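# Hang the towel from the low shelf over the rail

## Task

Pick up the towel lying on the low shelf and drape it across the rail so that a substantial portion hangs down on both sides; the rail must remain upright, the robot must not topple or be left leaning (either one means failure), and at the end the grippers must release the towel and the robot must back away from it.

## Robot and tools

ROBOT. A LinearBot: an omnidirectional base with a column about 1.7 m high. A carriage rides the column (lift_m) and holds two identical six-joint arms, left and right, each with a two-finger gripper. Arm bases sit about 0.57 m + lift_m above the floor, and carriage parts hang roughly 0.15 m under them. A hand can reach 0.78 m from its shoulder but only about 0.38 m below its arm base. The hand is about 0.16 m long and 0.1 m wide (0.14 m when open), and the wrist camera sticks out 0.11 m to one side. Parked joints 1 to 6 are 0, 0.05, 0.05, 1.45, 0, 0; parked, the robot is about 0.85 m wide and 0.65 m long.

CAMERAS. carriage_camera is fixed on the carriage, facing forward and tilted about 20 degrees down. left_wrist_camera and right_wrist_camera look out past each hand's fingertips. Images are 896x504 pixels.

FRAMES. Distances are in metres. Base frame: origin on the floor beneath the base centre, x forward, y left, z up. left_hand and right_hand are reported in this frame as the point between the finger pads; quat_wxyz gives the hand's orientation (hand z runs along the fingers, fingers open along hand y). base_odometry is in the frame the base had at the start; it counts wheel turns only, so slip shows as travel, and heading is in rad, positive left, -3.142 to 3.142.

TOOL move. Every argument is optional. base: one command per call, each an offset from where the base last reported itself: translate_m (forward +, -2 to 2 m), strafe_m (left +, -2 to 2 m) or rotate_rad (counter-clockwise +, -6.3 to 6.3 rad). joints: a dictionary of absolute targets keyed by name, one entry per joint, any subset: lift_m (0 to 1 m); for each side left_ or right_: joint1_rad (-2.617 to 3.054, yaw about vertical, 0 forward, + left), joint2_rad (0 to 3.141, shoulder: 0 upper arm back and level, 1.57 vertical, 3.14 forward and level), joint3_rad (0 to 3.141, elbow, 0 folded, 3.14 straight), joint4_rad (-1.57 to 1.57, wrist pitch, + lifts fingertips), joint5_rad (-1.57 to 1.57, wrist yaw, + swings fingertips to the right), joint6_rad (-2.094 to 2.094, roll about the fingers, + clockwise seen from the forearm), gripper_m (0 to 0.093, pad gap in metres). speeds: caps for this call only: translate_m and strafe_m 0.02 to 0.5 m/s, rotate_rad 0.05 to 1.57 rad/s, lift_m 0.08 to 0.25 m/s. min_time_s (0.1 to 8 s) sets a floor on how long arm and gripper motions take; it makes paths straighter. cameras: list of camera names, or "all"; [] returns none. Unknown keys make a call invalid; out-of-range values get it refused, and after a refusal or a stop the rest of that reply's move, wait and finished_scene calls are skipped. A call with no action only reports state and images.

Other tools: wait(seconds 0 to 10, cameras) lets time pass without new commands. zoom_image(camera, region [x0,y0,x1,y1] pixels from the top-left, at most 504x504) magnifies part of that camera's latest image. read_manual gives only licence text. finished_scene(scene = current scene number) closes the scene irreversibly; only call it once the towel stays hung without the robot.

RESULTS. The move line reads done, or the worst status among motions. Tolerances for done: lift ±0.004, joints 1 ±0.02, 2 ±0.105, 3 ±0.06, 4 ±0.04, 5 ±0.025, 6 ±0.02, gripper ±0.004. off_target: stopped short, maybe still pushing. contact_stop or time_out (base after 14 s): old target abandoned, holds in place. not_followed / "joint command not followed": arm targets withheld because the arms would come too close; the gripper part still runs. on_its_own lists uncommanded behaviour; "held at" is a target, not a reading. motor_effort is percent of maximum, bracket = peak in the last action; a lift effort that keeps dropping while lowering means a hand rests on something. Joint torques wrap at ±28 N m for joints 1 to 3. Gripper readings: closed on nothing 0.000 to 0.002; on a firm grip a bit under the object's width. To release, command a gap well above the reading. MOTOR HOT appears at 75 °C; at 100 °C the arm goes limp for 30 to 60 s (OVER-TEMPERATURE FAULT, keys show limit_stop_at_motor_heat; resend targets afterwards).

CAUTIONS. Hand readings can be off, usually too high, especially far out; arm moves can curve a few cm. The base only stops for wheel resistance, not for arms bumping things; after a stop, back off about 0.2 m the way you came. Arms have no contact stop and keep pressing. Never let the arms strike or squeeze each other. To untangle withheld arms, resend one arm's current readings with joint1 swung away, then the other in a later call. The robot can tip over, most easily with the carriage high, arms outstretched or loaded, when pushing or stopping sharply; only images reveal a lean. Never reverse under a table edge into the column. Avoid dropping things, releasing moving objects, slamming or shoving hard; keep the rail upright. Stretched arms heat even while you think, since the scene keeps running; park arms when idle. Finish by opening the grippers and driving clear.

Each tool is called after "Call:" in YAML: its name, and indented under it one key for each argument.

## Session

Call:
move:
  cameras: ["carriage_camera"]

Scene clock: 0.00 s.
Joint torques (N m): no reading
base_odometry: x=+0.000 y=+0.000 heading=+0.000
base_status: not commanded
joint_positions: lift_m=+0.300 left_joint1_rad=+0.010 left_joint2_rad=+0.036 left_joint3_rad=+0.049 left_joint4_rad=+1.495 left_joint5_rad=-0.025 left_joint6_rad=+0.050 left_gripper_m=+0.09396 right_joint1_rad=-0.020 right_joint2_rad=+0.069 right_joint3_rad=+0.062 right_joint4_rad=+1.432 right_joint5_rad=+0.032 right_joint6_rad=+0.011 right_gripper_m=+0.09396
joint_status: not commanded
motor_effort: lift_m=+23 drive_wheels=+1
left_hand: x=+0.2368 y=+0.3073 z=+1.3225 quat_wxyz=(+0.999, -0.012, +0.032, +0.030) (m; base frame)
right_hand: x=+0.2585 y=-0.3092 z=+1.3243 quat_wxyz=(+0.997, +0.017, +0.073, -0.005) (m; base frame)
pictures: carriage_camera
camera_calibration:
carriage_camera: T_world_to_cam=[[-0.00559344, -0.999683, -0.0245389, 0.0358511], [-0.377647, 0.0248338, -0.925616, 1.26859], [0.925933, 0.00408966, -0.377667, 0.352301], [0, 0, 0, 1]] pos_world=[0.153073, 0.00289509, 1.30816]

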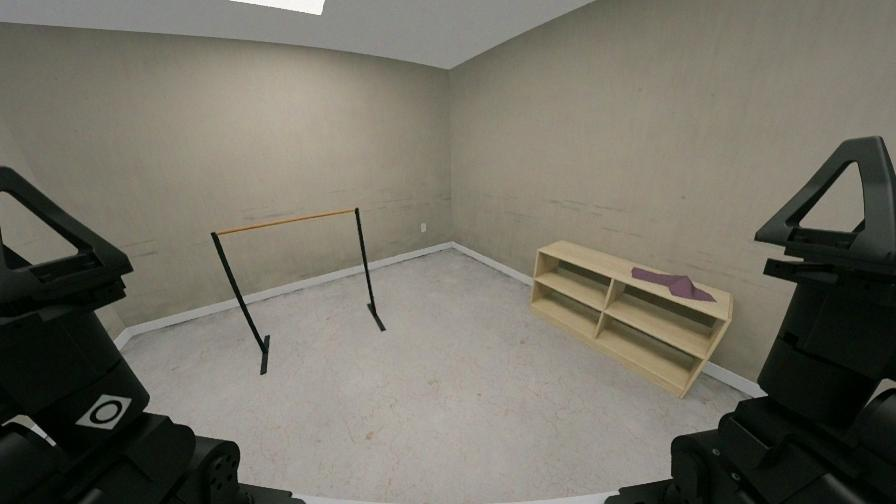

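Call:
zoom_image:
  camera: "carriage_camera"
  region: [520, 220, 760, 400]

Scaled by 2.100 from the camera's 896x504 image, which has a finer 1280x720 frame.

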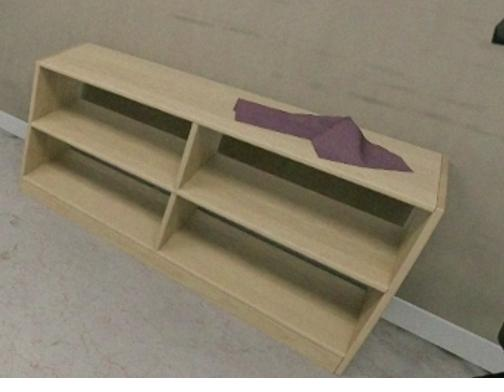

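Call:
move:
  base: {"rotate_rad": -0.984}
  cameras: []

Call:
move:
  base: {"strafe_m": 0.3}
  cameras: []

Call:
move:
  base: {"translate_m": 1.0}
  speeds: {"translate_m": 0.35}
  joints: {"lift_m": 0.35}
  cameras: ["carriage_camera"]

Call:
zoom_image:
  camera: "carriage_camera"
  region: [250, 220, 650, 480]

Scene clock: 42.47 s.
Joint torques (N m): left_arm=[-0.28 3.88 5.57 -0.3 0.04 -0.07] | right_arm=[-0.21 3.67 6.06 -0.13 0.05 0.06]
move: done
base_odometry: x=+0.000 y=+0.000 heading=-0.984
base_status: done
joint_positions: lift_m=+0.300 left_joint1_rad=+0.010 left_joint2_rad=+0.036 left_joint3_rad=+0.049 left_joint4_rad=+1.495 left_joint5_rad=-0.025 left_joint6_rad=+0.050 left_gripper_m=+0.09396 right_joint1_rad=-0.020 right_joint2_rad=+0.069 right_joint3_rad=+0.062 right_joint4_rad=+1.432 right_joint5_rad=+0.032 right_joint6_rad=+0.011 right_gripper_m=+0.09396
joint_status: not commanded
motor_effort: lift_m=+23(23) drive_wheels=+6(14)
left_hand: x=+0.2368 y=+0.3073 z=+1.3225 quat_wxyz=(+0.999, -0.012, +0.032, +0.030) (m; base frame)
right_hand: x=+0.2585 y=-0.3092 z=+1.3243 quat_wxyz=(+0.997, +0.017, +0.073, -0.005) (m; base frame)
pictures: none
No camera images: "cameras" was empty.

Scene clock: 44.93 s.
Joint torques (N m): left_arm=[-0.23 3.82 5.56 -0.29 0.05 -0.06] | right_arm=[-0.29 3.73 6.11 -0.13 0.03 0.05]
move: done
base_odometry: x=+0.250 y=+0.166 heading=-0.985
base_status: done
joint_positions: lift_m=+0.300 left_joint1_rad=+0.009 left_joint2_rad=+0.036 left_joint3_rad=+0.049 left_joint4_rad=+1.495 left_joint5_rad=-0.025 left_joint6_rad=+0.050 left_gripper_m=+0.09396 right_joint1_rad=-0.020 right_joint2_rad=+0.069 right_joint3_rad=+0.062 right_joint4_rad=+1.432 right_joint5_rad=+0.032 right_joint6_rad=+0.011 right_gripper_m=+0.09396
joint_status: not commanded
motor_effort: lift_m=+23(23) drive_wheels=-6(16)
left_hand: x=+0.2368 y=+0.3073 z=+1.3225 quat_wxyz=(+0.999, -0.012, +0.032, +0.030) (m; base frame)
right_hand: x=+0.2585 y=-0.3092 z=+1.3243 quat_wxyz=(+0.997, +0.017, +0.073, -0.005) (m; base frame)
pictures: none
No camera images: "cameras" was empty.

Scene clock: 49.47 s.
Joint torques (N m): left_arm=[-0.32 3.88 5.56 -0.34 0.05 -0.07] | right_arm=[-0.16 3.77 5.98 -0.16 0.06 0.06]
move: done
base_odometry: x=+0.804 y=-0.667 heading=-0.984
base_status: done
joint_positions: lift_m=+0.350 left_joint1_rad=+0.009 left_joint2_rad=+0.036 left_joint3_rad=+0.049 left_joint4_rad=+1.495 left_joint5_rad=-0.025 left_joint6_rad=+0.050 left_gripper_m=+0.09396 right_joint1_rad=-0.020 right_joint2_rad=+0.069 right_joint3_rad=+0.062 right_joint4_rad=+1.433 right_joint5_rad=+0.032 right_joint6_rad=+0.011 right_gripper_m=+0.09396
joint_status: all done
motor_effort: lift_m=+25(30) drive_wheels=-3(12)
left_hand: x=+0.2367 y=+0.3073 z=+1.3724 quat_wxyz=(+0.999, -0.012, +0.032, +0.030) (m; base frame)
right_hand: x=+0.2582 y=-0.3092 z=+1.3742 quat_wxyz=(+0.997, +0.017, +0.072, -0.005) (m; base frame)
pictures: carriage_camera
camera_calibration:
carriage_camera: T_world_to_cam=[[-0.00559344, -0.999683, -0.0245389, 0.0370719], [-0.377647, 0.0248338, -0.925616, 1.31464], [0.925933, 0.00408966, -0.377667, 0.37109], [0, 0, 0, 1]] pos_world=[0.153073, 0.00289509, 1.35791]

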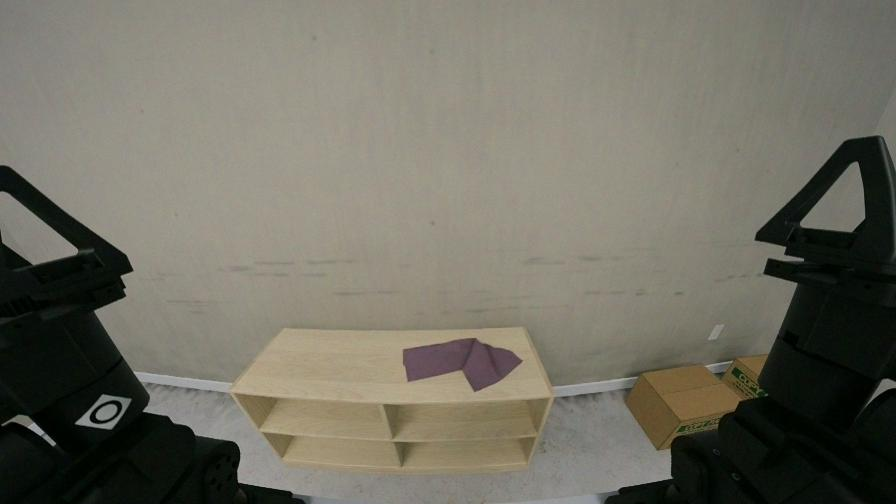

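Scaled by 1.260 from the camera's 896x504 image, which has a finer 1280x720 frame.

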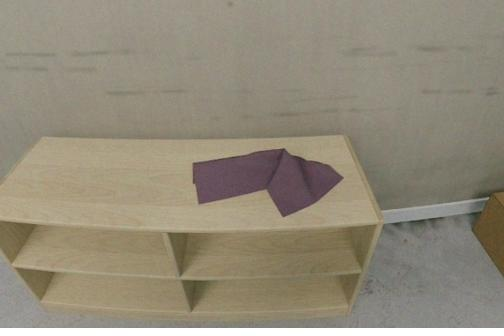

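Call:
move:
  base: {"translate_m": 0.22}
  speeds: {"translate_m": 0.15}
  joints: {"lift_m": 0.38, "right_joint1_rad": 0.087, "right_joint2_rad": 2.683, "right_joint3_rad": 1.334, "right_joint4_rad": -0.221, "right_joint5_rad": 0, "right_joint6_rad": 1.57, "right_gripper_m": 0.093}
  min_time_s: 3
  cameras: ["carriage_camera", "right_wrist_camera"]

Scene clock: 75.47 s.
Joint torques (N m): left_arm=[-0.25 3.88 5.53 -0.3 0.04 -0.08] | right_arm=[0.4 -10.71 3.97 0.13 0.06 0.19]
move: done
base_odometry: x=+0.926 y=-0.850 heading=-0.983
base_status: done
joint_positions: lift_m=+0.380 left_joint1_rad=+0.009 left_joint2_rad=+0.036 left_joint3_rad=+0.049 left_joint4_rad=+1.495 left_joint5_rad=-0.025 left_joint6_rad=+0.050 left_gripper_m=+0.09396 right_joint1_rad=+0.080 right_joint2_rad=+2.661 right_joint3_rad=+1.323 right_joint4_rad=-0.203 right_joint5_rad=+0.010 right_joint6_rad=+1.553 right_gripper_m=+0.09314
joint_status: all done
motor_effort: lift_m=+25(29) drive_wheels=-3(11)
left_hand: x=+0.2367 y=+0.3073 z=+1.4024 quat_wxyz=(+0.999, -0.012, +0.032, +0.030) (m; base frame)
right_hand: x=+0.5958 y=-0.2744 z=+0.7359 quat_wxyz=(+0.013, +0.672, +0.741, +0.007) (m; base frame)
pictures: carriage_camera, right_wrist_camera
camera_calibration:
carriage_camera: T_world_to_cam=[[-0.00559344, -0.999683, -0.0245389, 0.0378081], [-0.377647, 0.0248338, -0.925616, 1.34241], [0.925933, 0.00408966, -0.377667, 0.382421], [0, 0, 0, 1]] pos_world=[0.153073, 0.00289509, 1.38791]
right_wrist_camera: T_world_to_cam=[[-0.993225, -0.0761657, -0.0877608, 0.644835], [-0.112598, 0.817473, 0.564853, -0.112293], [0.0287197, 0.570908, -0.820511, 0.870049], [0, 0, 0, 1]] pos_world=[0.602835, -0.355807, 0.833905]

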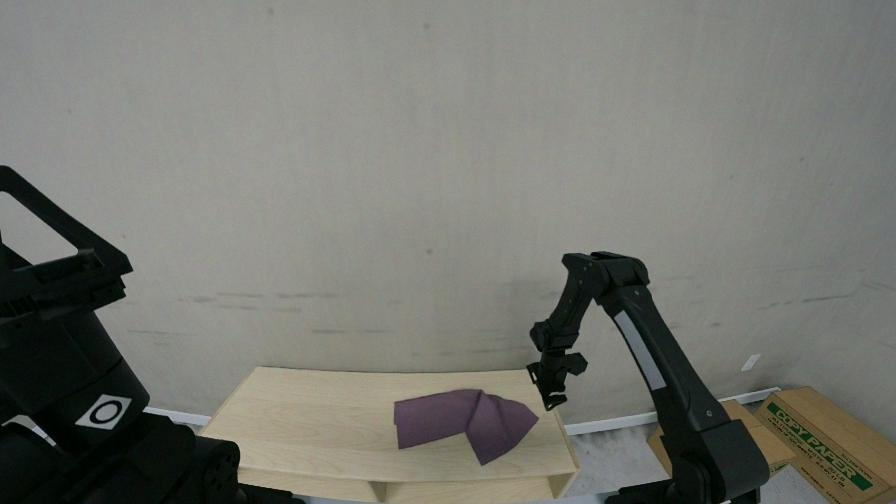

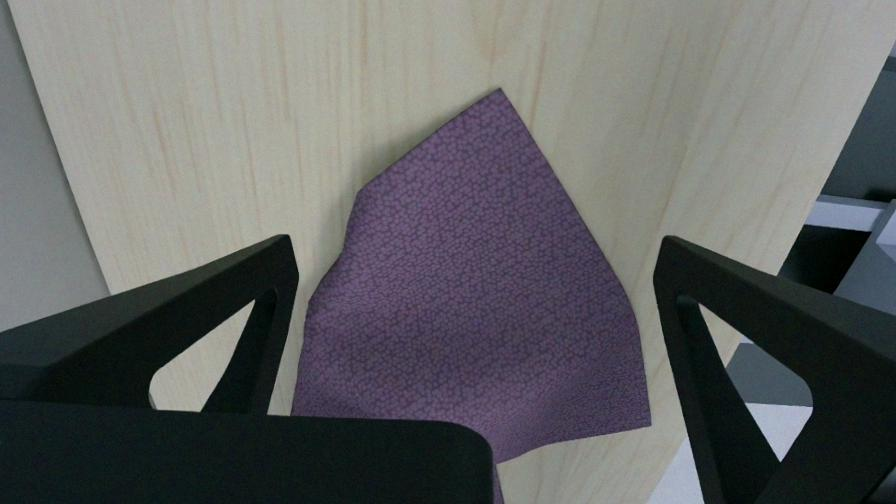

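Call:
move:
  joints: {"lift_m": 0.27, "right_joint1_rad": 0.122}
  speeds: {"lift_m": 0.1}
  cameras: ["right_wrist_camera"]

Call:
move:
  joints: {"lift_m": 0.258}
  speeds: {"lift_m": 0.08}
  cameras: ["right_wrist_camera"]

Scene clock: 88.47 s.
Joint torques (N m): left_arm=[-0.32 3.96 5.55 -0.29 0.06 -0.08] | right_arm=[-0.21 -10.52 3.25 0.22 0.07 0.2]
move: done
base_odometry: x=+0.926 y=-0.850 heading=-0.983
base_status: not commanded
joint_positions: lift_m=+0.271 left_joint1_rad=+0.009 left_joint2_rad=+0.036 left_joint3_rad=+0.049 left_joint4_rad=+1.495 left_joint5_rad=-0.025 left_joint6_rad=+0.050 left_gripper_m=+0.09396 right_joint1_rad=+0.122 right_joint2_rad=+2.658 right_joint3_rad=+1.333 right_joint4_rad=-0.216 right_joint5_rad=+0.007 right_joint6_rad=+1.557 right_gripper_m=+0.09311
joint_status: all done
motor_effort: lift_m=+19(19) drive_wheels=-3(4)
left_hand: x=+0.2367 y=+0.3073 z=+1.2932 quat_wxyz=(+0.999, -0.012, +0.032, +0.030) (m; base frame)
right_hand: x=+0.5971 y=-0.2578 z=+0.6290 quat_wxyz=(+0.013, +0.657, +0.753, +0.009) (m; base frame)
pictures: right_wrist_camera
camera_calibration:
right_wrist_camera: T_world_to_cam=[[-0.989518, -0.113791, -0.0889139, 0.626799], [-0.144214, 0.810713, 0.567403, -0.0497536], [0.00751821, 0.574278, -0.818626, 0.78513], [0, 0, 0, 1]] pos_world=[0.607151, -0.339223, 0.726689]

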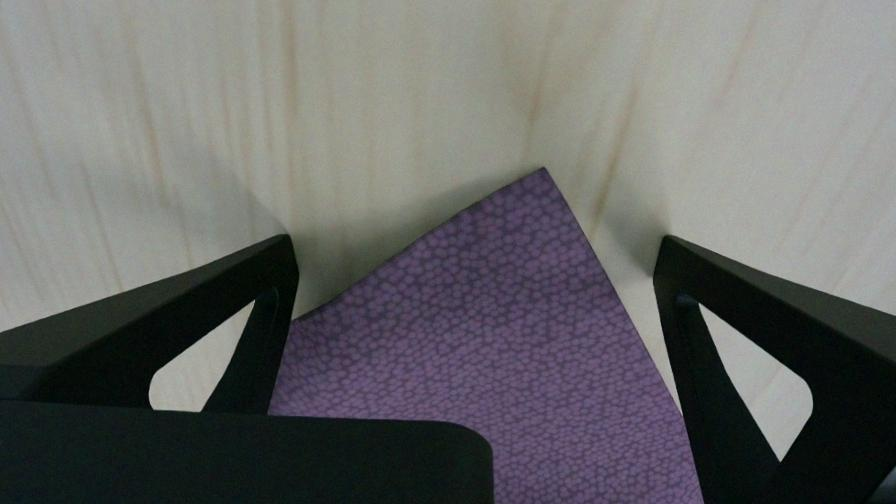

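Scene clock: 89.00 s.
Joint torques (N m): left_arm=[-0.32 3.79 5.42 -0.29 0.04 -0.07] | right_arm=[-0.28 -7.56 3.49 0.66 0.08 0.23]
move: done
base_odometry: x=+0.926 y=-0.850 heading=-0.984
base_status: not commanded
joint_positions: lift_m=+0.259 left_joint1_rad=+0.009 left_joint2_rad=+0.036 left_joint3_rad=+0.049 left_joint4_rad=+1.495 left_joint5_rad=-0.025 left_joint6_rad=+0.050 left_gripper_m=+0.09396 right_joint1_rad=+0.122 right_joint2_rad=+2.626 right_joint3_rad=+1.333 right_joint4_rad=-0.261 right_joint5_rad=+0.007 right_joint6_rad=+1.557 right_gripper_m=+0.09308
joint_status: all done
motor_effort: lift_m=+17(18) drive_wheels=+4(4)
left_hand: x=+0.2367 y=+0.3073 z=+1.2813 quat_wxyz=(+0.999, -0.012, +0.032, +0.030) (m; base frame)
right_hand: x=+0.5969 y=-0.2578 z=+0.6285 quat_wxyz=(+0.008, +0.657, +0.754, +0.004) (m; base frame)
pictures: right_wrist_camera
camera_calibration:
right_wrist_camera: T_world_to_cam=[[-0.990608, -0.113925, -0.075608, 0.6188], [-0.136691, 0.811638, 0.567944, -0.0540985], [-0.00333675, 0.572944, -0.819587, 0.791516], [0, 0, 0, 1]] pos_world=[0.608235, -0.33909, 0.726228]

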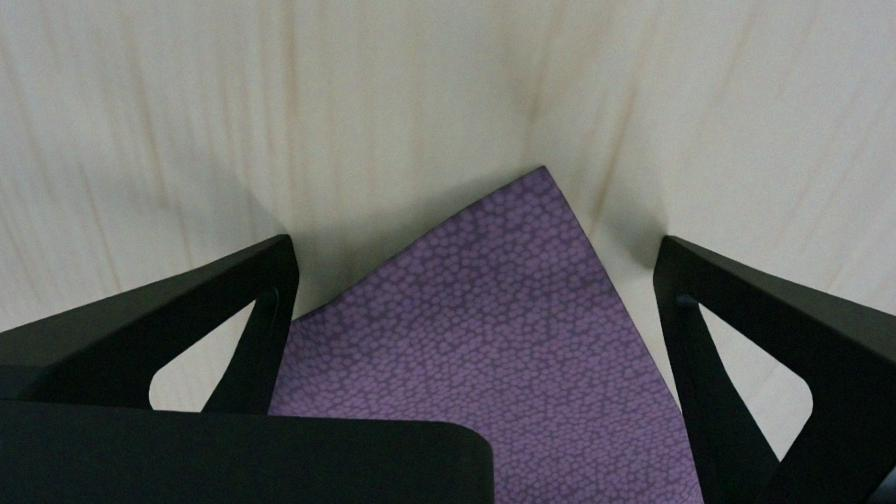

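Call:
move:
  joints: {"lift_m": 0.264, "right_gripper_m": 0.03}
  speeds: {"lift_m": 0.08}
  min_time_s: 1.5
  cameras: ["right_wrist_camera"]

Call:
move:
  joints: {"right_gripper_m": 0.0}
  min_time_s: 1.0
  cameras: ["right_wrist_camera"]

Scene clock: 97.23 s.
Joint torques (N m): left_arm=[-0.24 3.88 5.5 -0.3 0.06 -0.08] | right_arm=[-0.27 -8.68 3.32 0.4 0.1 0.22]
move: done
base_odometry: x=+0.926 y=-0.850 heading=-0.983
base_status: not commanded
joint_positions: lift_m=+0.264 left_joint1_rad=+0.009 left_joint2_rad=+0.036 left_joint3_rad=+0.049 left_joint4_rad=+1.495 left_joint5_rad=-0.025 left_joint6_rad=+0.050 left_gripper_m=+0.09396 right_joint1_rad=+0.122 right_joint2_rad=+2.638 right_joint3_rad=+1.334 right_joint4_rad=-0.234 right_joint5_rad=+0.006 right_joint6_rad=+1.557 right_gripper_m=+0.03015
joint_status: all done
motor_effort: lift_m=+25(29) drive_wheels=+4(4)
left_hand: x=+0.2367 y=+0.3073 z=+1.2864 quat_wxyz=(+0.999, -0.012, +0.032, +0.030) (m; base frame)
right_hand: x=+0.5996 y=-0.2575 z=+0.6294 quat_wxyz=(+0.013, +0.657, +0.753, +0.010) (m; base frame)
pictures: right_wrist_camera
camera_calibration:
right_wrist_camera: T_world_to_cam=[[-0.989351, -0.113748, -0.0908105, 0.630444], [-0.145271, 0.810365, 0.567631, -0.0495513], [0.00902279, 0.574778, -0.818259, 0.784263], [0, 0, 0, 1]] pos_world=[0.609455, -0.338911, 0.727108]

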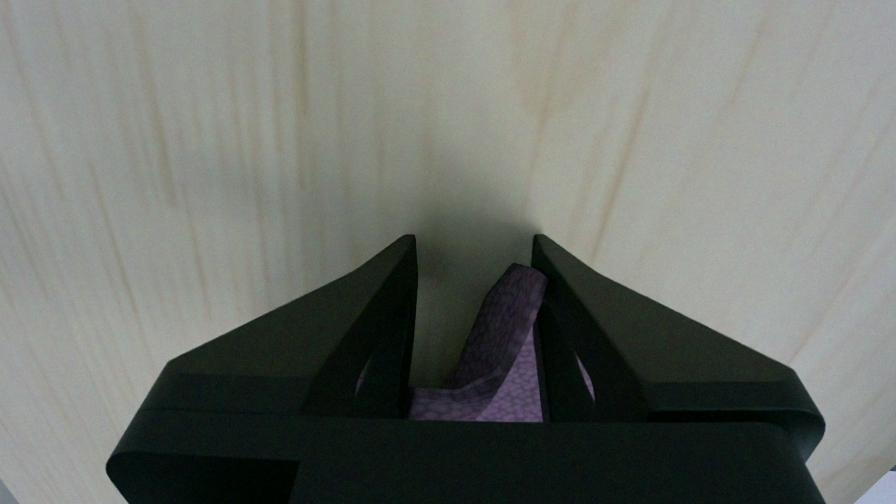

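Scene clock: 98.50 s.
Joint torques (N m): left_arm=[-0.36 3.95 5.57 -0.31 0.05 -0.08] | right_arm=[-0.25 -8.7 3.33 0.39 0.11 0.2]
move: done
base_odometry: x=+0.926 y=-0.850 heading=-0.983
base_status: not commanded
joint_positions: lift_m=+0.264 left_joint1_rad=+0.009 left_joint2_rad=+0.036 left_joint3_rad=+0.049 left_joint4_rad=+1.495 left_joint5_rad=-0.025 left_joint6_rad=+0.050 left_gripper_m=+0.09396 right_joint1_rad=+0.122 right_joint2_rad=+2.638 right_joint3_rad=+1.334 right_joint4_rad=-0.234 right_joint5_rad=+0.006 right_joint6_rad=+1.557 right_gripper_m=+0.00176
joint_status: all done
motor_effort: lift_m=+25(25) drive_wheels=+4(4)
left_hand: x=+0.2367 y=+0.3073 z=+1.2864 quat_wxyz=(+0.999, -0.012, +0.032, +0.030) (m; base frame)
right_hand: x=+0.5996 y=-0.2575 z=+0.6294 quat_wxyz=(+0.013, +0.657, +0.753, +0.010) (m; base frame)
pictures: right_wrist_camera
camera_calibration:
right_wrist_camera: T_world_to_cam=[[-0.989351, -0.113748, -0.0908105, 0.630444], [-0.145271, 0.810365, 0.567631, -0.0495513], [0.00902279, 0.574778, -0.818259, 0.784263], [0, 0, 0, 1]] pos_world=[0.609455, -0.338911, 0.727108]

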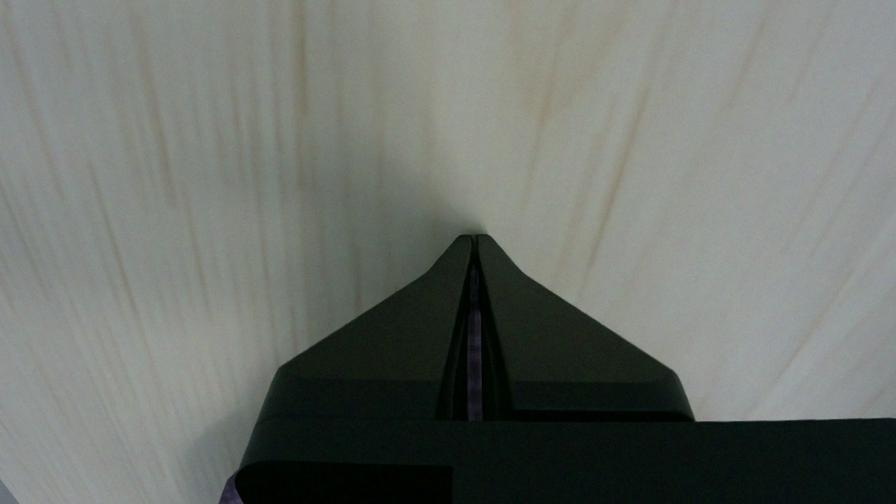

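Call:
move:
  joints: {"lift_m": 0.34}
  speeds: {"lift_m": 0.08}
  cameras: ["right_wrist_camera", "carriage_camera"]

Scene clock: 103.37 s.
Joint torques (N m): left_arm=[-0.25 3.9 5.53 -0.3 0.03 -0.07] | right_arm=[-0.27 -10.82 3.17 0.31 0.11 0.21]
move: done
base_odometry: x=+0.926 y=-0.850 heading=-0.983
base_status: not commanded
joint_positions: lift_m=+0.340 left_joint1_rad=+0.009 left_joint2_rad=+0.036 left_joint3_rad=+0.049 left_joint4_rad=+1.495 left_joint5_rad=-0.025 left_joint6_rad=+0.050 left_gripper_m=+0.09396 right_joint1_rad=+0.122 right_joint2_rad=+2.662 right_joint3_rad=+1.334 right_joint4_rad=-0.229 right_joint5_rad=+0.006 right_joint6_rad=+1.557 right_gripper_m=+0.00174
joint_status: all done
motor_effort: lift_m=+24(28) drive_wheels=+4(4)
left_hand: x=+0.2367 y=+0.3073 z=+1.3624 quat_wxyz=(+0.999, -0.012, +0.032, +0.030) (m; base frame)
right_hand: x=+0.5928 y=-0.2583 z=+0.6969 quat_wxyz=(+0.007, +0.657, +0.754, +0.003) (m; base frame)
pictures: carriage_camera, right_wrist_camera
camera_calibration:
carriage_camera: T_world_to_cam=[[-0.00559344, -0.999683, -0.0245389, 0.0368282], [-0.377647, 0.0248338, -0.925616, 1.30544], [0.925933, 0.00408966, -0.377667, 0.367339], [0, 0, 0, 1]] pos_world=[0.153073, 0.00289509, 1.34798]
right_wrist_camera: T_world_to_cam=[[-0.990835, -0.11393, -0.0725617, 0.617871], [-0.134948, 0.811633, 0.568367, -0.0944579], [-0.00586072, 0.57295, -0.81957, 0.849266], [0, 0, 0, 1]] pos_world=[0.604438, -0.339527, 0.794553]

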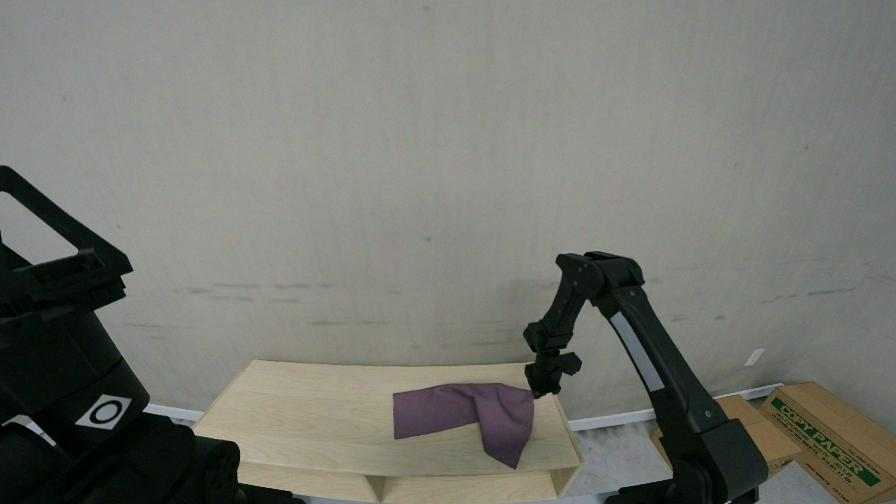

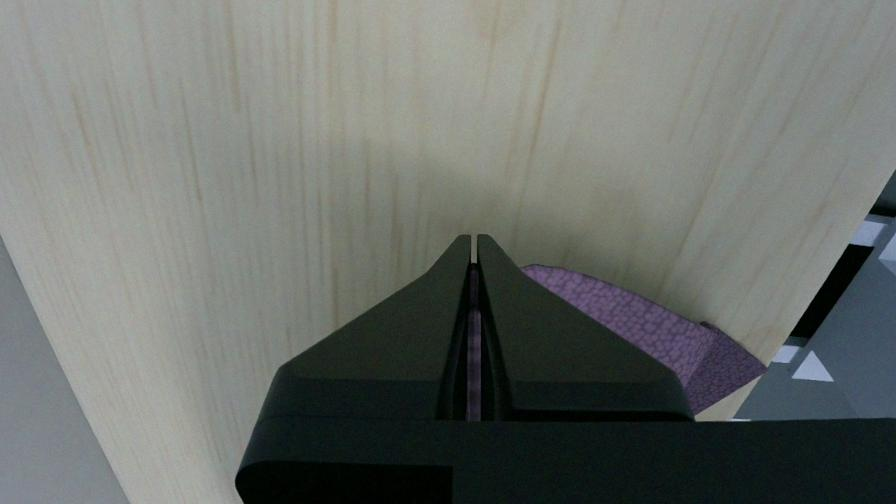

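Call:
zoom_image:
  camera: "carriage_camera"
  region: [380, 340, 620, 500]

Scaled by 2.100 from the camera's 896x504 image, which has a finer 1280x720 frame.

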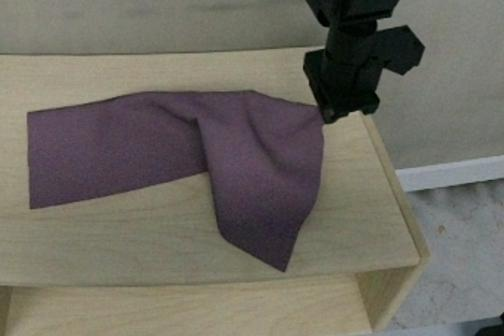

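Call:
move:
  joints: {"lift_m": 0.75}
  speeds: {"lift_m": 0.12}
  cameras: ["right_wrist_camera", "carriage_camera"]

Call:
zoom_image:
  camera: "carriage_camera"
  region: [400, 300, 640, 504]

Scene clock: 114.37 s.
Joint torques (N m): left_arm=[-0.32 3.82 5.53 -0.32 0.05 -0.08] | right_arm=[-0.29 -11.51 3.03 0.26 0.11 0.22]
move: done
base_odometry: x=+0.926 y=-0.850 heading=-0.983
base_status: not commanded
joint_positions: lift_m=+0.750 left_joint1_rad=+0.009 left_joint2_rad=+0.036 left_joint3_rad=+0.049 left_joint4_rad=+1.495 left_joint5_rad=-0.025 left_joint6_rad=+0.050 left_gripper_m=+0.09396 right_joint1_rad=+0.122 right_joint2_rad=+2.669 right_joint3_rad=+1.334 right_joint4_rad=-0.226 right_joint5_rad=+0.006 right_joint6_rad=+1.557 right_gripper_m=+0.00174
joint_status: all done
motor_effort: lift_m=+25(29) drive_wheels=+4(4)
left_hand: x=+0.2367 y=+0.3073 z=+1.7724 quat_wxyz=(+0.999, -0.012, +0.032, +0.030) (m; base frame)
right_hand: x=+0.5911 y=-0.2585 z=+1.1044 quat_wxyz=(+0.006, +0.657, +0.754, +0.001) (m; base frame)
pictures: carriage_camera, right_wrist_camera
camera_calibration:
carriage_camera: T_world_to_cam=[[-0.00559344, -0.999683, -0.0245389, 0.0468875], [-0.377647, 0.0248338, -0.925616, 1.68489], [0.925933, 0.00408966, -0.377667, 0.522157], [0, 0, 0, 1]] pos_world=[0.153073, 0.00289509, 1.75791]
right_wrist_camera: T_world_to_cam=[[-0.991129, -0.113966, -0.068376, 0.641249], [-0.132581, 0.811924, 0.568508, -0.327617], [-0.00927471, 0.57253, -0.819831, 1.18556], [0, 0, 0, 1]] pos_world=[0.60312, -0.339689, 1.20206]

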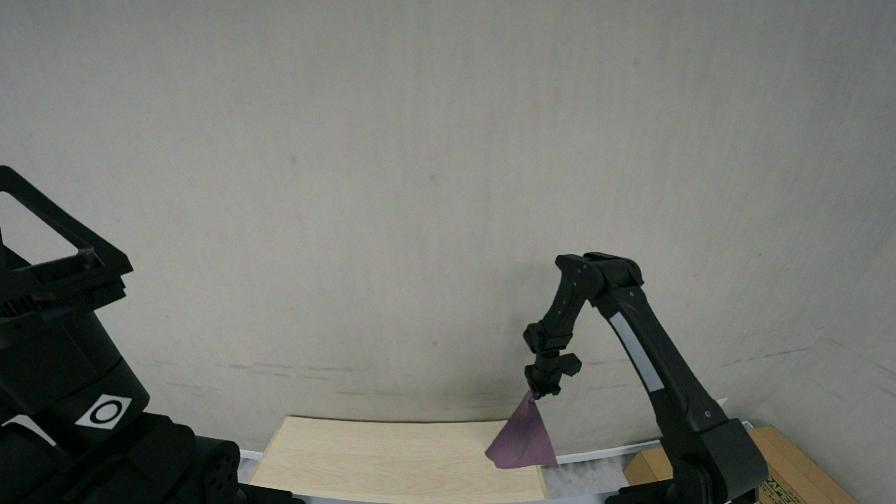

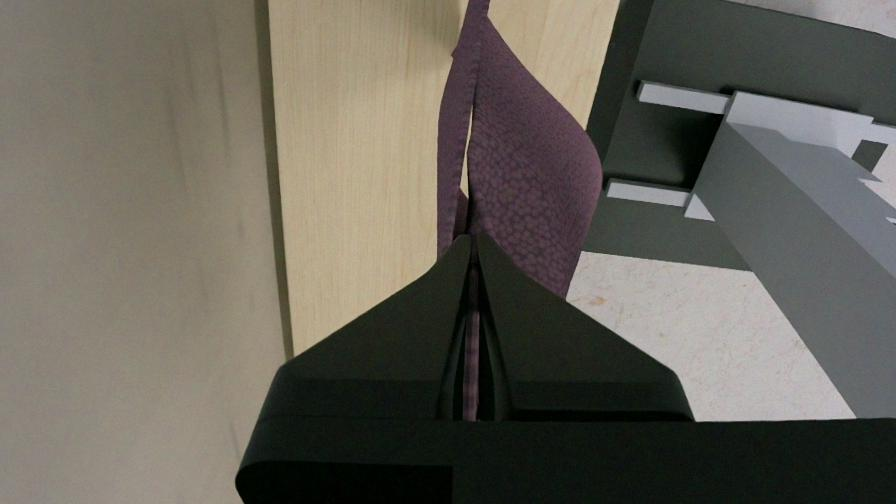

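Scaled by 2.100 from the camera's 896x504 image, which has a finer 1280x720 frame.

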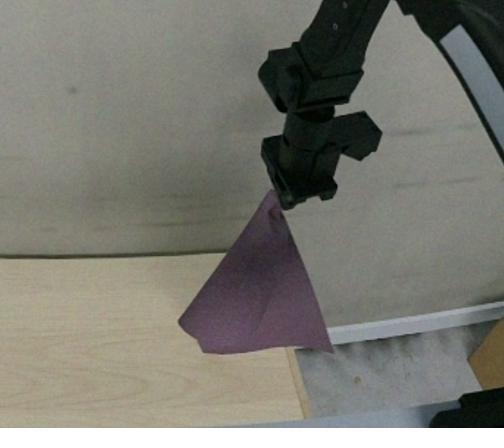

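Call:
move:
  base: {"translate_m": -0.35}
  speeds: {"translate_m": 0.15, "lift_m": 0.12}
  joints: {"lift_m": 0.85}
  cameras: []

Call:
move:
  base: {"rotate_rad": 1.54}
  speeds: {"rotate_rad": 0.5, "lift_m": 0.12}
  joints: {"lift_m": 0.6, "right_joint1_rad": 0.265, "right_joint2_rad": 1.78, "right_joint3_rad": 1.517, "right_joint4_rad": -1.036, "right_joint5_rad": 0, "right_joint6_rad": 0}
  min_time_s: 3.0
  cameras: ["carriage_camera", "right_wrist_camera"]

Scene clock: 141.07 s.
Joint torques (N m): left_arm=[-0.29 3.86 5.55 -0.3 0.05 -0.08] | right_arm=[-0.28 -11.59 3.03 0.22 0.09 0.21]
move: done
base_odometry: x=+0.732 y=-0.558 heading=-0.983
base_status: done
joint_positions: lift_m=+0.850 left_joint1_rad=+0.009 left_joint2_rad=+0.036 left_joint3_rad=+0.049 left_joint4_rad=+1.495 left_joint5_rad=-0.025 left_joint6_rad=+0.050 left_gripper_m=+0.09396 right_joint1_rad=+0.122 right_joint2_rad=+2.671 right_joint3_rad=+1.334 right_joint4_rad=-0.222 right_joint5_rad=+0.006 right_joint6_rad=+1.557 right_gripper_m=+0.00174
joint_status: all done
motor_effort: lift_m=+25(30) drive_wheels=+0(12)
left_hand: x=+0.2368 y=+0.3073 z=+1.8724 quat_wxyz=(+0.999, -0.012, +0.032, +0.030) (m; base frame)
right_hand: x=+0.5914 y=-0.2585 z=+1.2037 quat_wxyz=(+0.006, +0.657, +0.754, +0.002) (m; base frame)
pictures: none
No camera images: "cameras" was empty.

Scene clock: 145.07 s.
Joint torques (N m): left_arm=[-0.31 3.88 5.6 -0.3 0.05 -0.07] | right_arm=[-0.23 -12.9 8.69 0.61 0 -0.11]
move: done
base_odometry: x=+0.733 y=-0.558 heading=+0.556
base_status: done
joint_positions: lift_m=+0.600 left_joint1_rad=+0.009 left_joint2_rad=+0.036 left_joint3_rad=+0.049 left_joint4_rad=+1.495 left_joint5_rad=-0.025 left_joint6_rad=+0.050 left_gripper_m=+0.09397 right_joint1_rad=+0.264 right_joint2_rad=+1.813 right_joint3_rad=+1.496 right_joint4_rad=-1.018 right_joint5_rad=+0.006 right_joint6_rad=+0.015 right_gripper_m=+0.00174
joint_status: all done
motor_effort: lift_m=+20(20) drive_wheels=+7(11)
left_hand: x=+0.2369 y=+0.3073 z=+1.6230 quat_wxyz=(+0.999, -0.012, +0.032, +0.030) (m; base frame)
right_hand: x=+0.5998 y=-0.2016 z=+1.3029 quat_wxyz=(+0.117, -0.123, +0.985, +0.013) (m; base frame)
pictures: carriage_camera, right_wrist_camera
camera_calibration:
carriage_camera: T_world_to_cam=[[-0.00559344, -0.999683, -0.0245389, 0.0432224], [-0.377647, 0.0248338, -0.925616, 1.54664], [0.925933, 0.00408966, -0.377667, 0.465749], [0, 0, 0, 1]] pos_world=[0.153073, 0.00289509, 1.60855]
right_wrist_camera: T_world_to_cam=[[0.237093, -0.969619, -0.0602103, -0.249889], [-0.898125, -0.242394, 0.3669, 0.0237924], [-0.370348, -0.032913, -0.92831, 1.55162], [0, 0, 0, 1]] pos_world=[0.655255, -0.185461, 1.41661]

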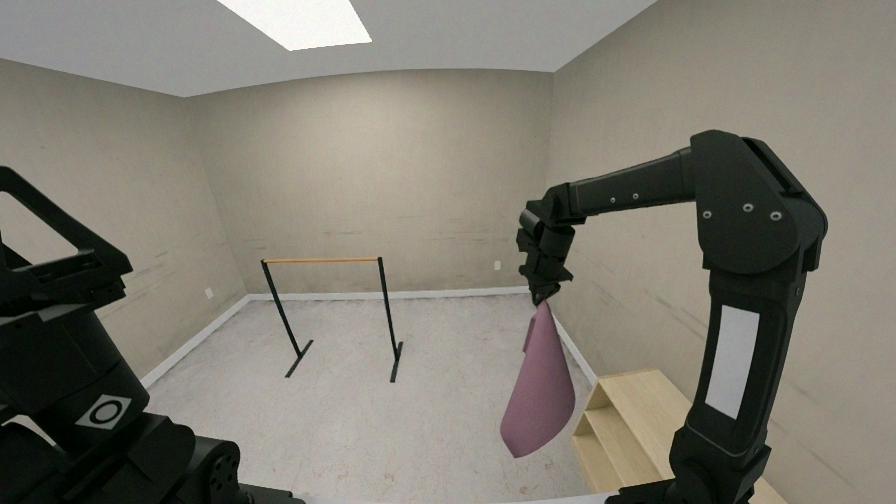

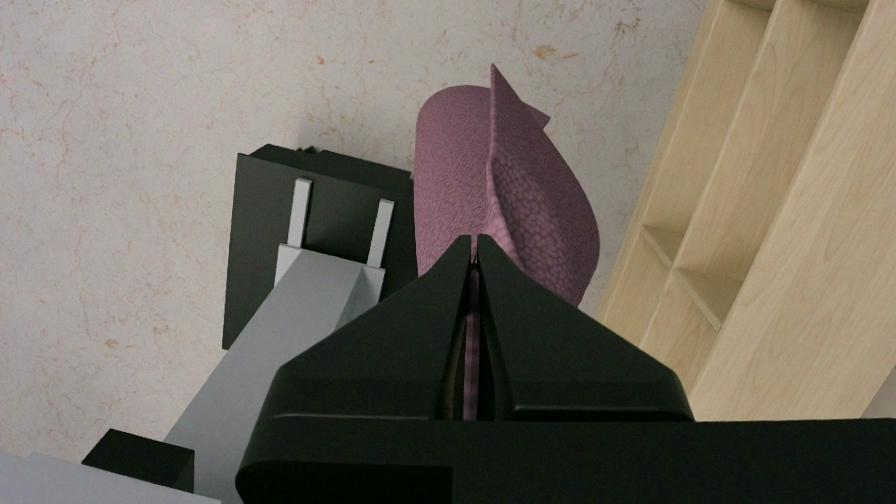

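Call:
move:
  base: {"strafe_m": 1.13}
  speeds: {"strafe_m": 0.3}
  cameras: []

Call:
move:
  base: {"translate_m": 0.58}
  speeds: {"translate_m": 0.25}
  joints: {"lift_m": 0.57}
  cameras: ["carriage_camera", "right_wrist_camera"]

Call:
zoom_image:
  camera: "carriage_camera"
  region: [300, 260, 680, 504]

Scene clock: 162.13 s.
Joint torques (N m): left_arm=[-0.27 3.97 5.48 -0.3 0.06 -0.09] | right_arm=[-0.2 -12.83 8.77 0.62 -0.03 -0.09]
move: done
base_odometry: x=+0.135 y=+0.401 heading=+0.557
base_status: done
joint_positions: lift_m=+0.600 left_joint1_rad=+0.009 left_joint2_rad=+0.036 left_joint3_rad=+0.049 left_joint4_rad=+1.495 left_joint5_rad=-0.025 left_joint6_rad=+0.050 left_gripper_m=+0.09397 right_joint1_rad=+0.265 right_joint2_rad=+1.812 right_joint3_rad=+1.496 right_joint4_rad=-1.023 right_joint5_rad=+0.005 right_joint6_rad=+0.015 right_gripper_m=+0.00174
joint_status: not commanded
motor_effort: lift_m=+19(20) drive_wheels=-7(18)
left_hand: x=+0.2369 y=+0.3073 z=+1.6230 quat_wxyz=(+0.999, -0.012, +0.032, +0.030) (m; base frame)
right_hand: x=+0.5985 y=-0.2012 z=+1.3030 quat_wxyz=(+0.115, -0.124, +0.986, +0.014) (m; base frame)
pictures: none
No camera images: "cameras" was empty.

Scene clock: 165.73 s.
Joint torques (N m): left_arm=[-0.27 3.93 5.57 -0.28 0.06 -0.08] | right_arm=[-0.34 -11.34 8.08 0.71 0.02 -0.08]
move: done
base_odometry: x=+0.627 y=+0.708 heading=+0.558
base_status: done
joint_positions: lift_m=+0.570 left_joint1_rad=+0.009 left_joint2_rad=+0.036 left_joint3_rad=+0.049 left_joint4_rad=+1.495 left_joint5_rad=-0.025 left_joint6_rad=+0.050 left_gripper_m=+0.09397 right_joint1_rad=+0.266 right_joint2_rad=+1.795 right_joint3_rad=+1.503 right_joint4_rad=-1.027 right_joint5_rad=+0.005 right_joint6_rad=+0.015 right_gripper_m=+0.00174
joint_status: all done
motor_effort: lift_m=+20(21) drive_wheels=-4(12)
left_hand: x=+0.2369 y=+0.3073 z=+1.5930 quat_wxyz=(+0.999, -0.012, +0.032, +0.030) (m; base frame)
right_hand: x=+0.5991 y=-0.2007 z=+1.2810 quat_wxyz=(+0.124, -0.124, +0.984, +0.015) (m; base frame)
pictures: carriage_camera, right_wrist_camera
camera_calibration:
carriage_camera: T_world_to_cam=[[-0.00559344, -0.999683, -0.0245389, 0.042486], [-0.377647, 0.0248338, -0.925616, 1.51886], [0.925933, 0.00408966, -0.377667, 0.454416], [0, 0, 0, 1]] pos_world=[0.153073, 0.00289509, 1.57854]
right_wrist_camera: T_world_to_cam=[[0.240817, -0.968615, -0.0615798, -0.250402], [-0.902609, -0.246828, 0.352665, 0.0514203], [-0.356796, -0.0293453, -0.933721, 1.53059], [0, 0, 0, 1]] pos_world=[0.652821, -0.184936, 1.39559]

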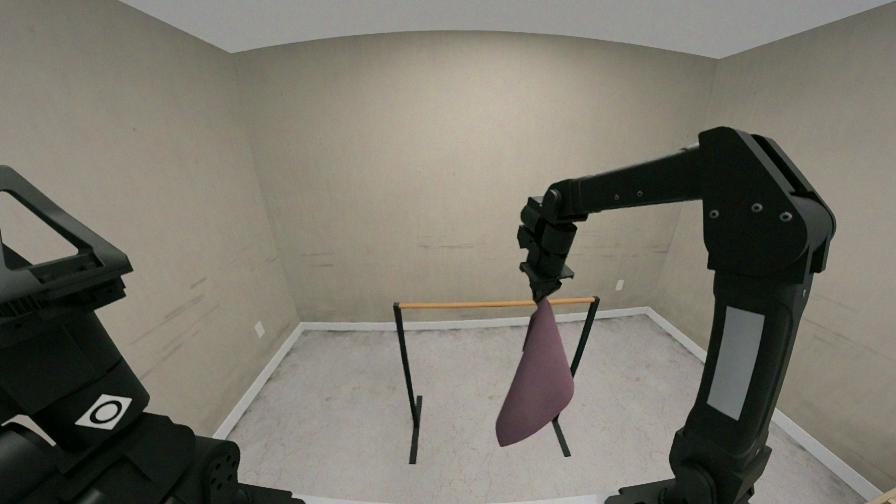

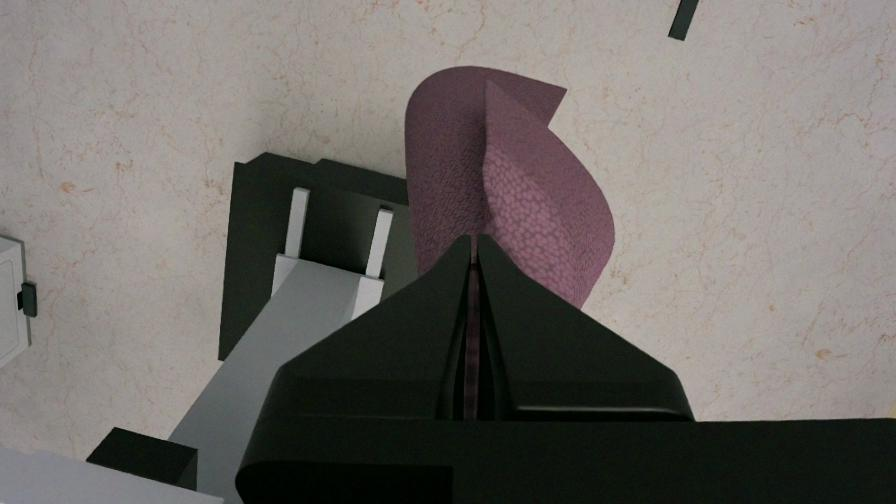

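Scaled by 1.326 from the camera's 896x504 image, which has a finer 1280x720 frame.

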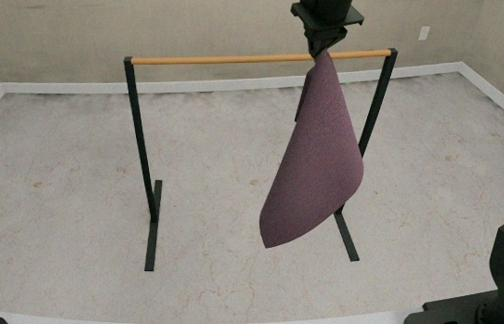

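Call:
move:
  base: {"translate_m": 0.278}
  speeds: {"translate_m": 0.15}
  cameras: ["carriage_camera"]

Call:
zoom_image:
  camera: "carriage_camera"
  region: [300, 260, 680, 504]

Scene clock: 192.37 s.
Joint torques (N m): left_arm=[-0.27 3.92 5.44 -0.28 0.06 -0.09] | right_arm=[-0.36 -11.38 8.12 0.69 0.04 -0.09]
move: done
base_odometry: x=+0.862 y=+0.856 heading=+0.559
base_status: done
joint_positions: lift_m=+0.570 left_joint1_rad=+0.009 left_joint2_rad=+0.036 left_joint3_rad=+0.049 left_joint4_rad=+1.495 left_joint5_rad=-0.025 left_joint6_rad=+0.050 left_gripper_m=+0.09397 right_joint1_rad=+0.266 right_joint2_rad=+1.795 right_joint3_rad=+1.503 right_joint4_rad=-1.028 right_joint5_rad=+0.004 right_joint6_rad=+0.015 right_gripper_m=+0.00174
joint_status: not commanded
motor_effort: lift_m=+19(20) drive_wheels=-4(12)
left_hand: x=+0.2369 y=+0.3073 z=+1.5930 quat_wxyz=(+0.999, -0.012, +0.032, +0.030) (m; base frame)
right_hand: x=+0.5988 y=-0.2005 z=+1.2809 quat_wxyz=(+0.124, -0.124, +0.984, +0.015) (m; base frame)
pictures: carriage_camera
camera_calibration:
carriage_camera: T_world_to_cam=[[-0.00559344, -0.999683, -0.0245389, 0.042486], [-0.377647, 0.0248338, -0.925616, 1.51886], [0.925933, 0.00408966, -0.377667, 0.454416], [0, 0, 0, 1]] pos_world=[0.153073, 0.00289509, 1.57854]

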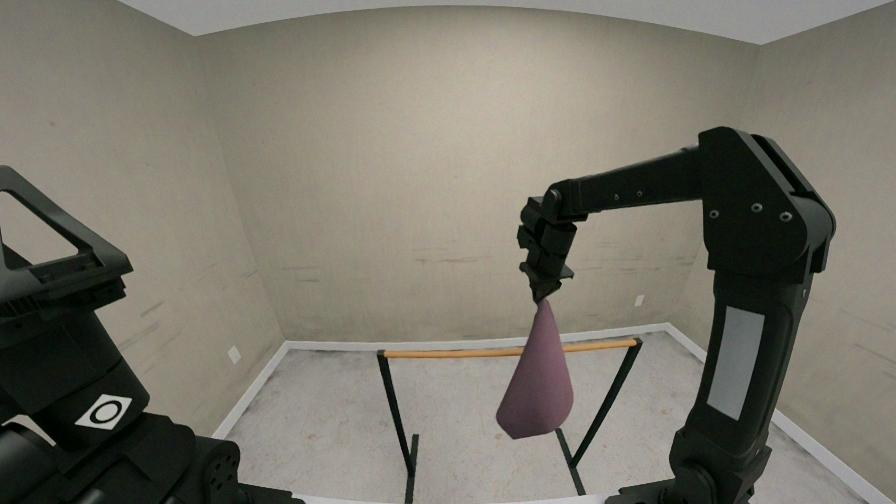

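Scaled by 1.326 from the camera's 896x504 image, which has a finer 1280x720 frame.

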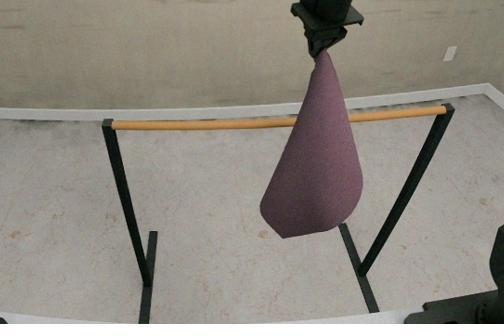

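Call:
move:
  joints: {"right_joint1_rad": 0.195, "right_joint2_rad": 2.13, "right_joint3_rad": 1.872, "right_joint4_rad": -0.724}
  min_time_s: 2.0
  cameras: ["carriage_camera"]

Call:
move:
  base: {"translate_m": 0.095}
  speeds: {"translate_m": 0.08, "lift_m": 0.08}
  joints: {"lift_m": 0.62}
  cameras: ["carriage_camera", "right_wrist_camera"]

Call:
zoom_image:
  camera: "carriage_camera"
  region: [300, 260, 680, 504]

Scene clock: 199.83 s.
Joint torques (N m): left_arm=[-0.32 3.79 5.56 -0.3 0.05 -0.08] | right_arm=[-0.87 -11.19 9.48 1.5 0.03 -0.1]
move: done
base_odometry: x=+0.862 y=+0.856 heading=+0.559
base_status: not commanded
joint_positions: lift_m=+0.570 left_joint1_rad=+0.009 left_joint2_rad=+0.036 left_joint3_rad=+0.049 left_joint4_rad=+1.495 left_joint5_rad=-0.025 left_joint6_rad=+0.050 left_gripper_m=+0.09397 right_joint1_rad=+0.202 right_joint2_rad=+2.106 right_joint3_rad=+1.848 right_joint4_rad=-0.739 right_joint5_rad=+0.004 right_joint6_rad=+0.015 right_gripper_m=+0.00174
joint_status: all done
motor_effort: lift_m=+20(20) drive_wheels=+4(4)
left_hand: x=+0.2369 y=+0.3073 z=+1.5930 quat_wxyz=(+0.999, -0.012, +0.032, +0.030) (m; base frame)
right_hand: x=+0.7504 y=-0.1954 z=+1.2912 quat_wxyz=(+0.282, -0.089, +0.955, +0.029) (m; base frame)
pictures: carriage_camera
camera_calibration:
carriage_camera: T_world_to_cam=[[-0.00559344, -0.999683, -0.0245389, 0.042486], [-0.377647, 0.0248338, -0.925616, 1.51886], [0.925933, 0.00408966, -0.377667, 0.454416], [0, 0, 0, 1]] pos_world=[0.153073, 0.00289509, 1.57854]

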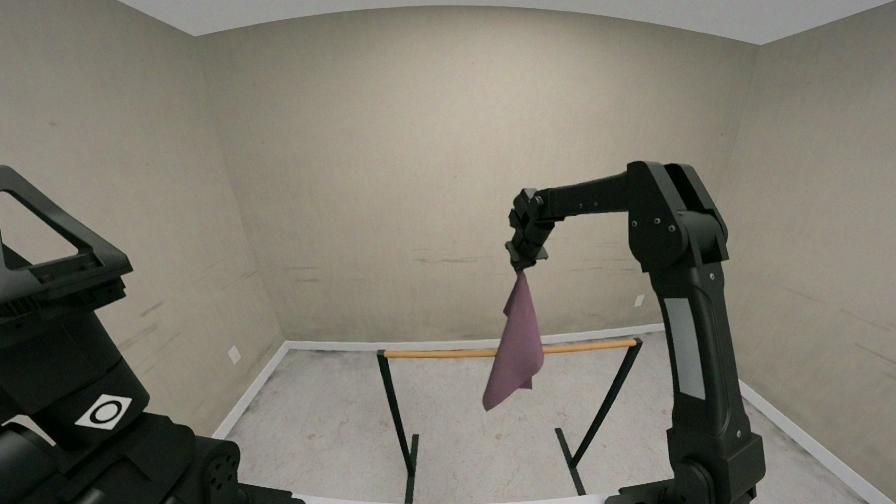

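Scene clock: 201.63 s.
Joint torques (N m): left_arm=[-0.32 3.95 5.5 -0.33 0.05 -0.07] | right_arm=[-0.68 -11.79 9.09 1.46 0.04 -0.1]
move: done
base_odometry: x=+0.943 y=+0.906 heading=+0.559
base_status: done
joint_positions: lift_m=+0.620 left_joint1_rad=+0.009 left_joint2_rad=+0.036 left_joint3_rad=+0.049 left_joint4_rad=+1.495 left_joint5_rad=-0.025 left_joint6_rad=+0.050 left_gripper_m=+0.09397 right_joint1_rad=+0.200 right_joint2_rad=+2.112 right_joint3_rad=+1.854 right_joint4_rad=-0.733 right_joint5_rad=+0.004 right_joint6_rad=+0.015 right_gripper_m=+0.00174
joint_status: all done
motor_effort: lift_m=+25(30) drive_wheels=-3(12)
left_hand: x=+0.2369 y=+0.3073 z=+1.6423 quat_wxyz=(+0.999, -0.012, +0.032, +0.030) (m; base frame)
right_hand: x=+0.7531 y=-0.1956 z=+1.3404 quat_wxyz=(+0.284, -0.088, +0.954, +0.029) (m; base frame)
pictures: carriage_camera, right_wrist_camera
camera_calibration:
carriage_camera: T_world_to_cam=[[-0.00559344, -0.999683, -0.0245389, 0.0436965], [-0.377647, 0.0248338, -0.925616, 1.56452], [0.925933, 0.00408966, -0.377667, 0.473047], [0, 0, 0, 1]] pos_world=[0.153073, 0.00289509, 1.62787]
right_wrist_camera: T_world_to_cam=[[0.197994, -0.977962, -0.0662415, -0.242251], [-0.979208, -0.200385, 0.0315809, 0.667893], [-0.0441587, 0.0586114, -0.997304, 1.5082], [0, 0, 0, 1]] pos_world=[0.76857, -0.191474, 1.467]

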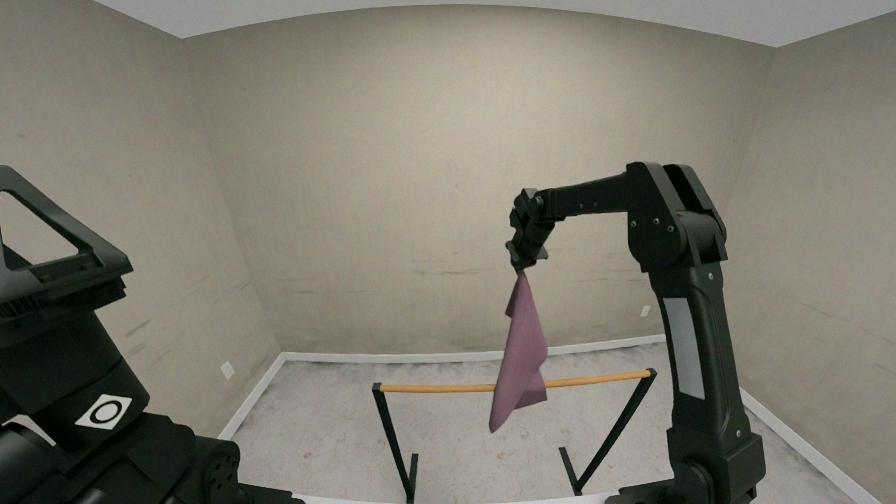

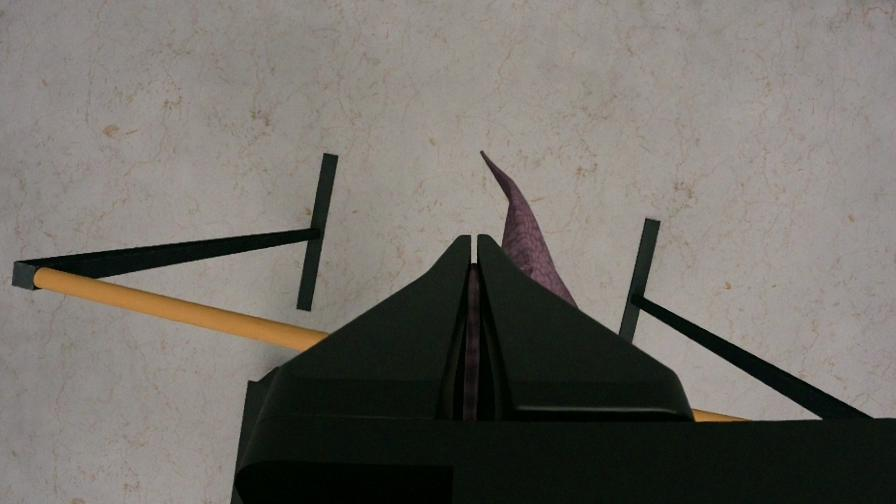

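Scaled by 1.326 from the camera's 896x504 image, which has a finer 1280x720 frame.

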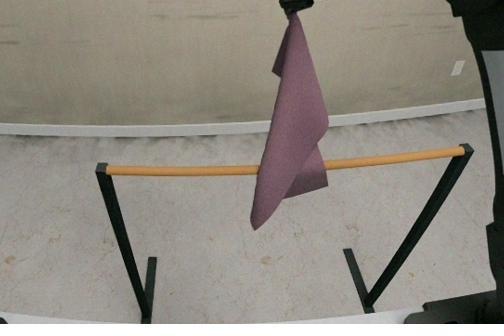

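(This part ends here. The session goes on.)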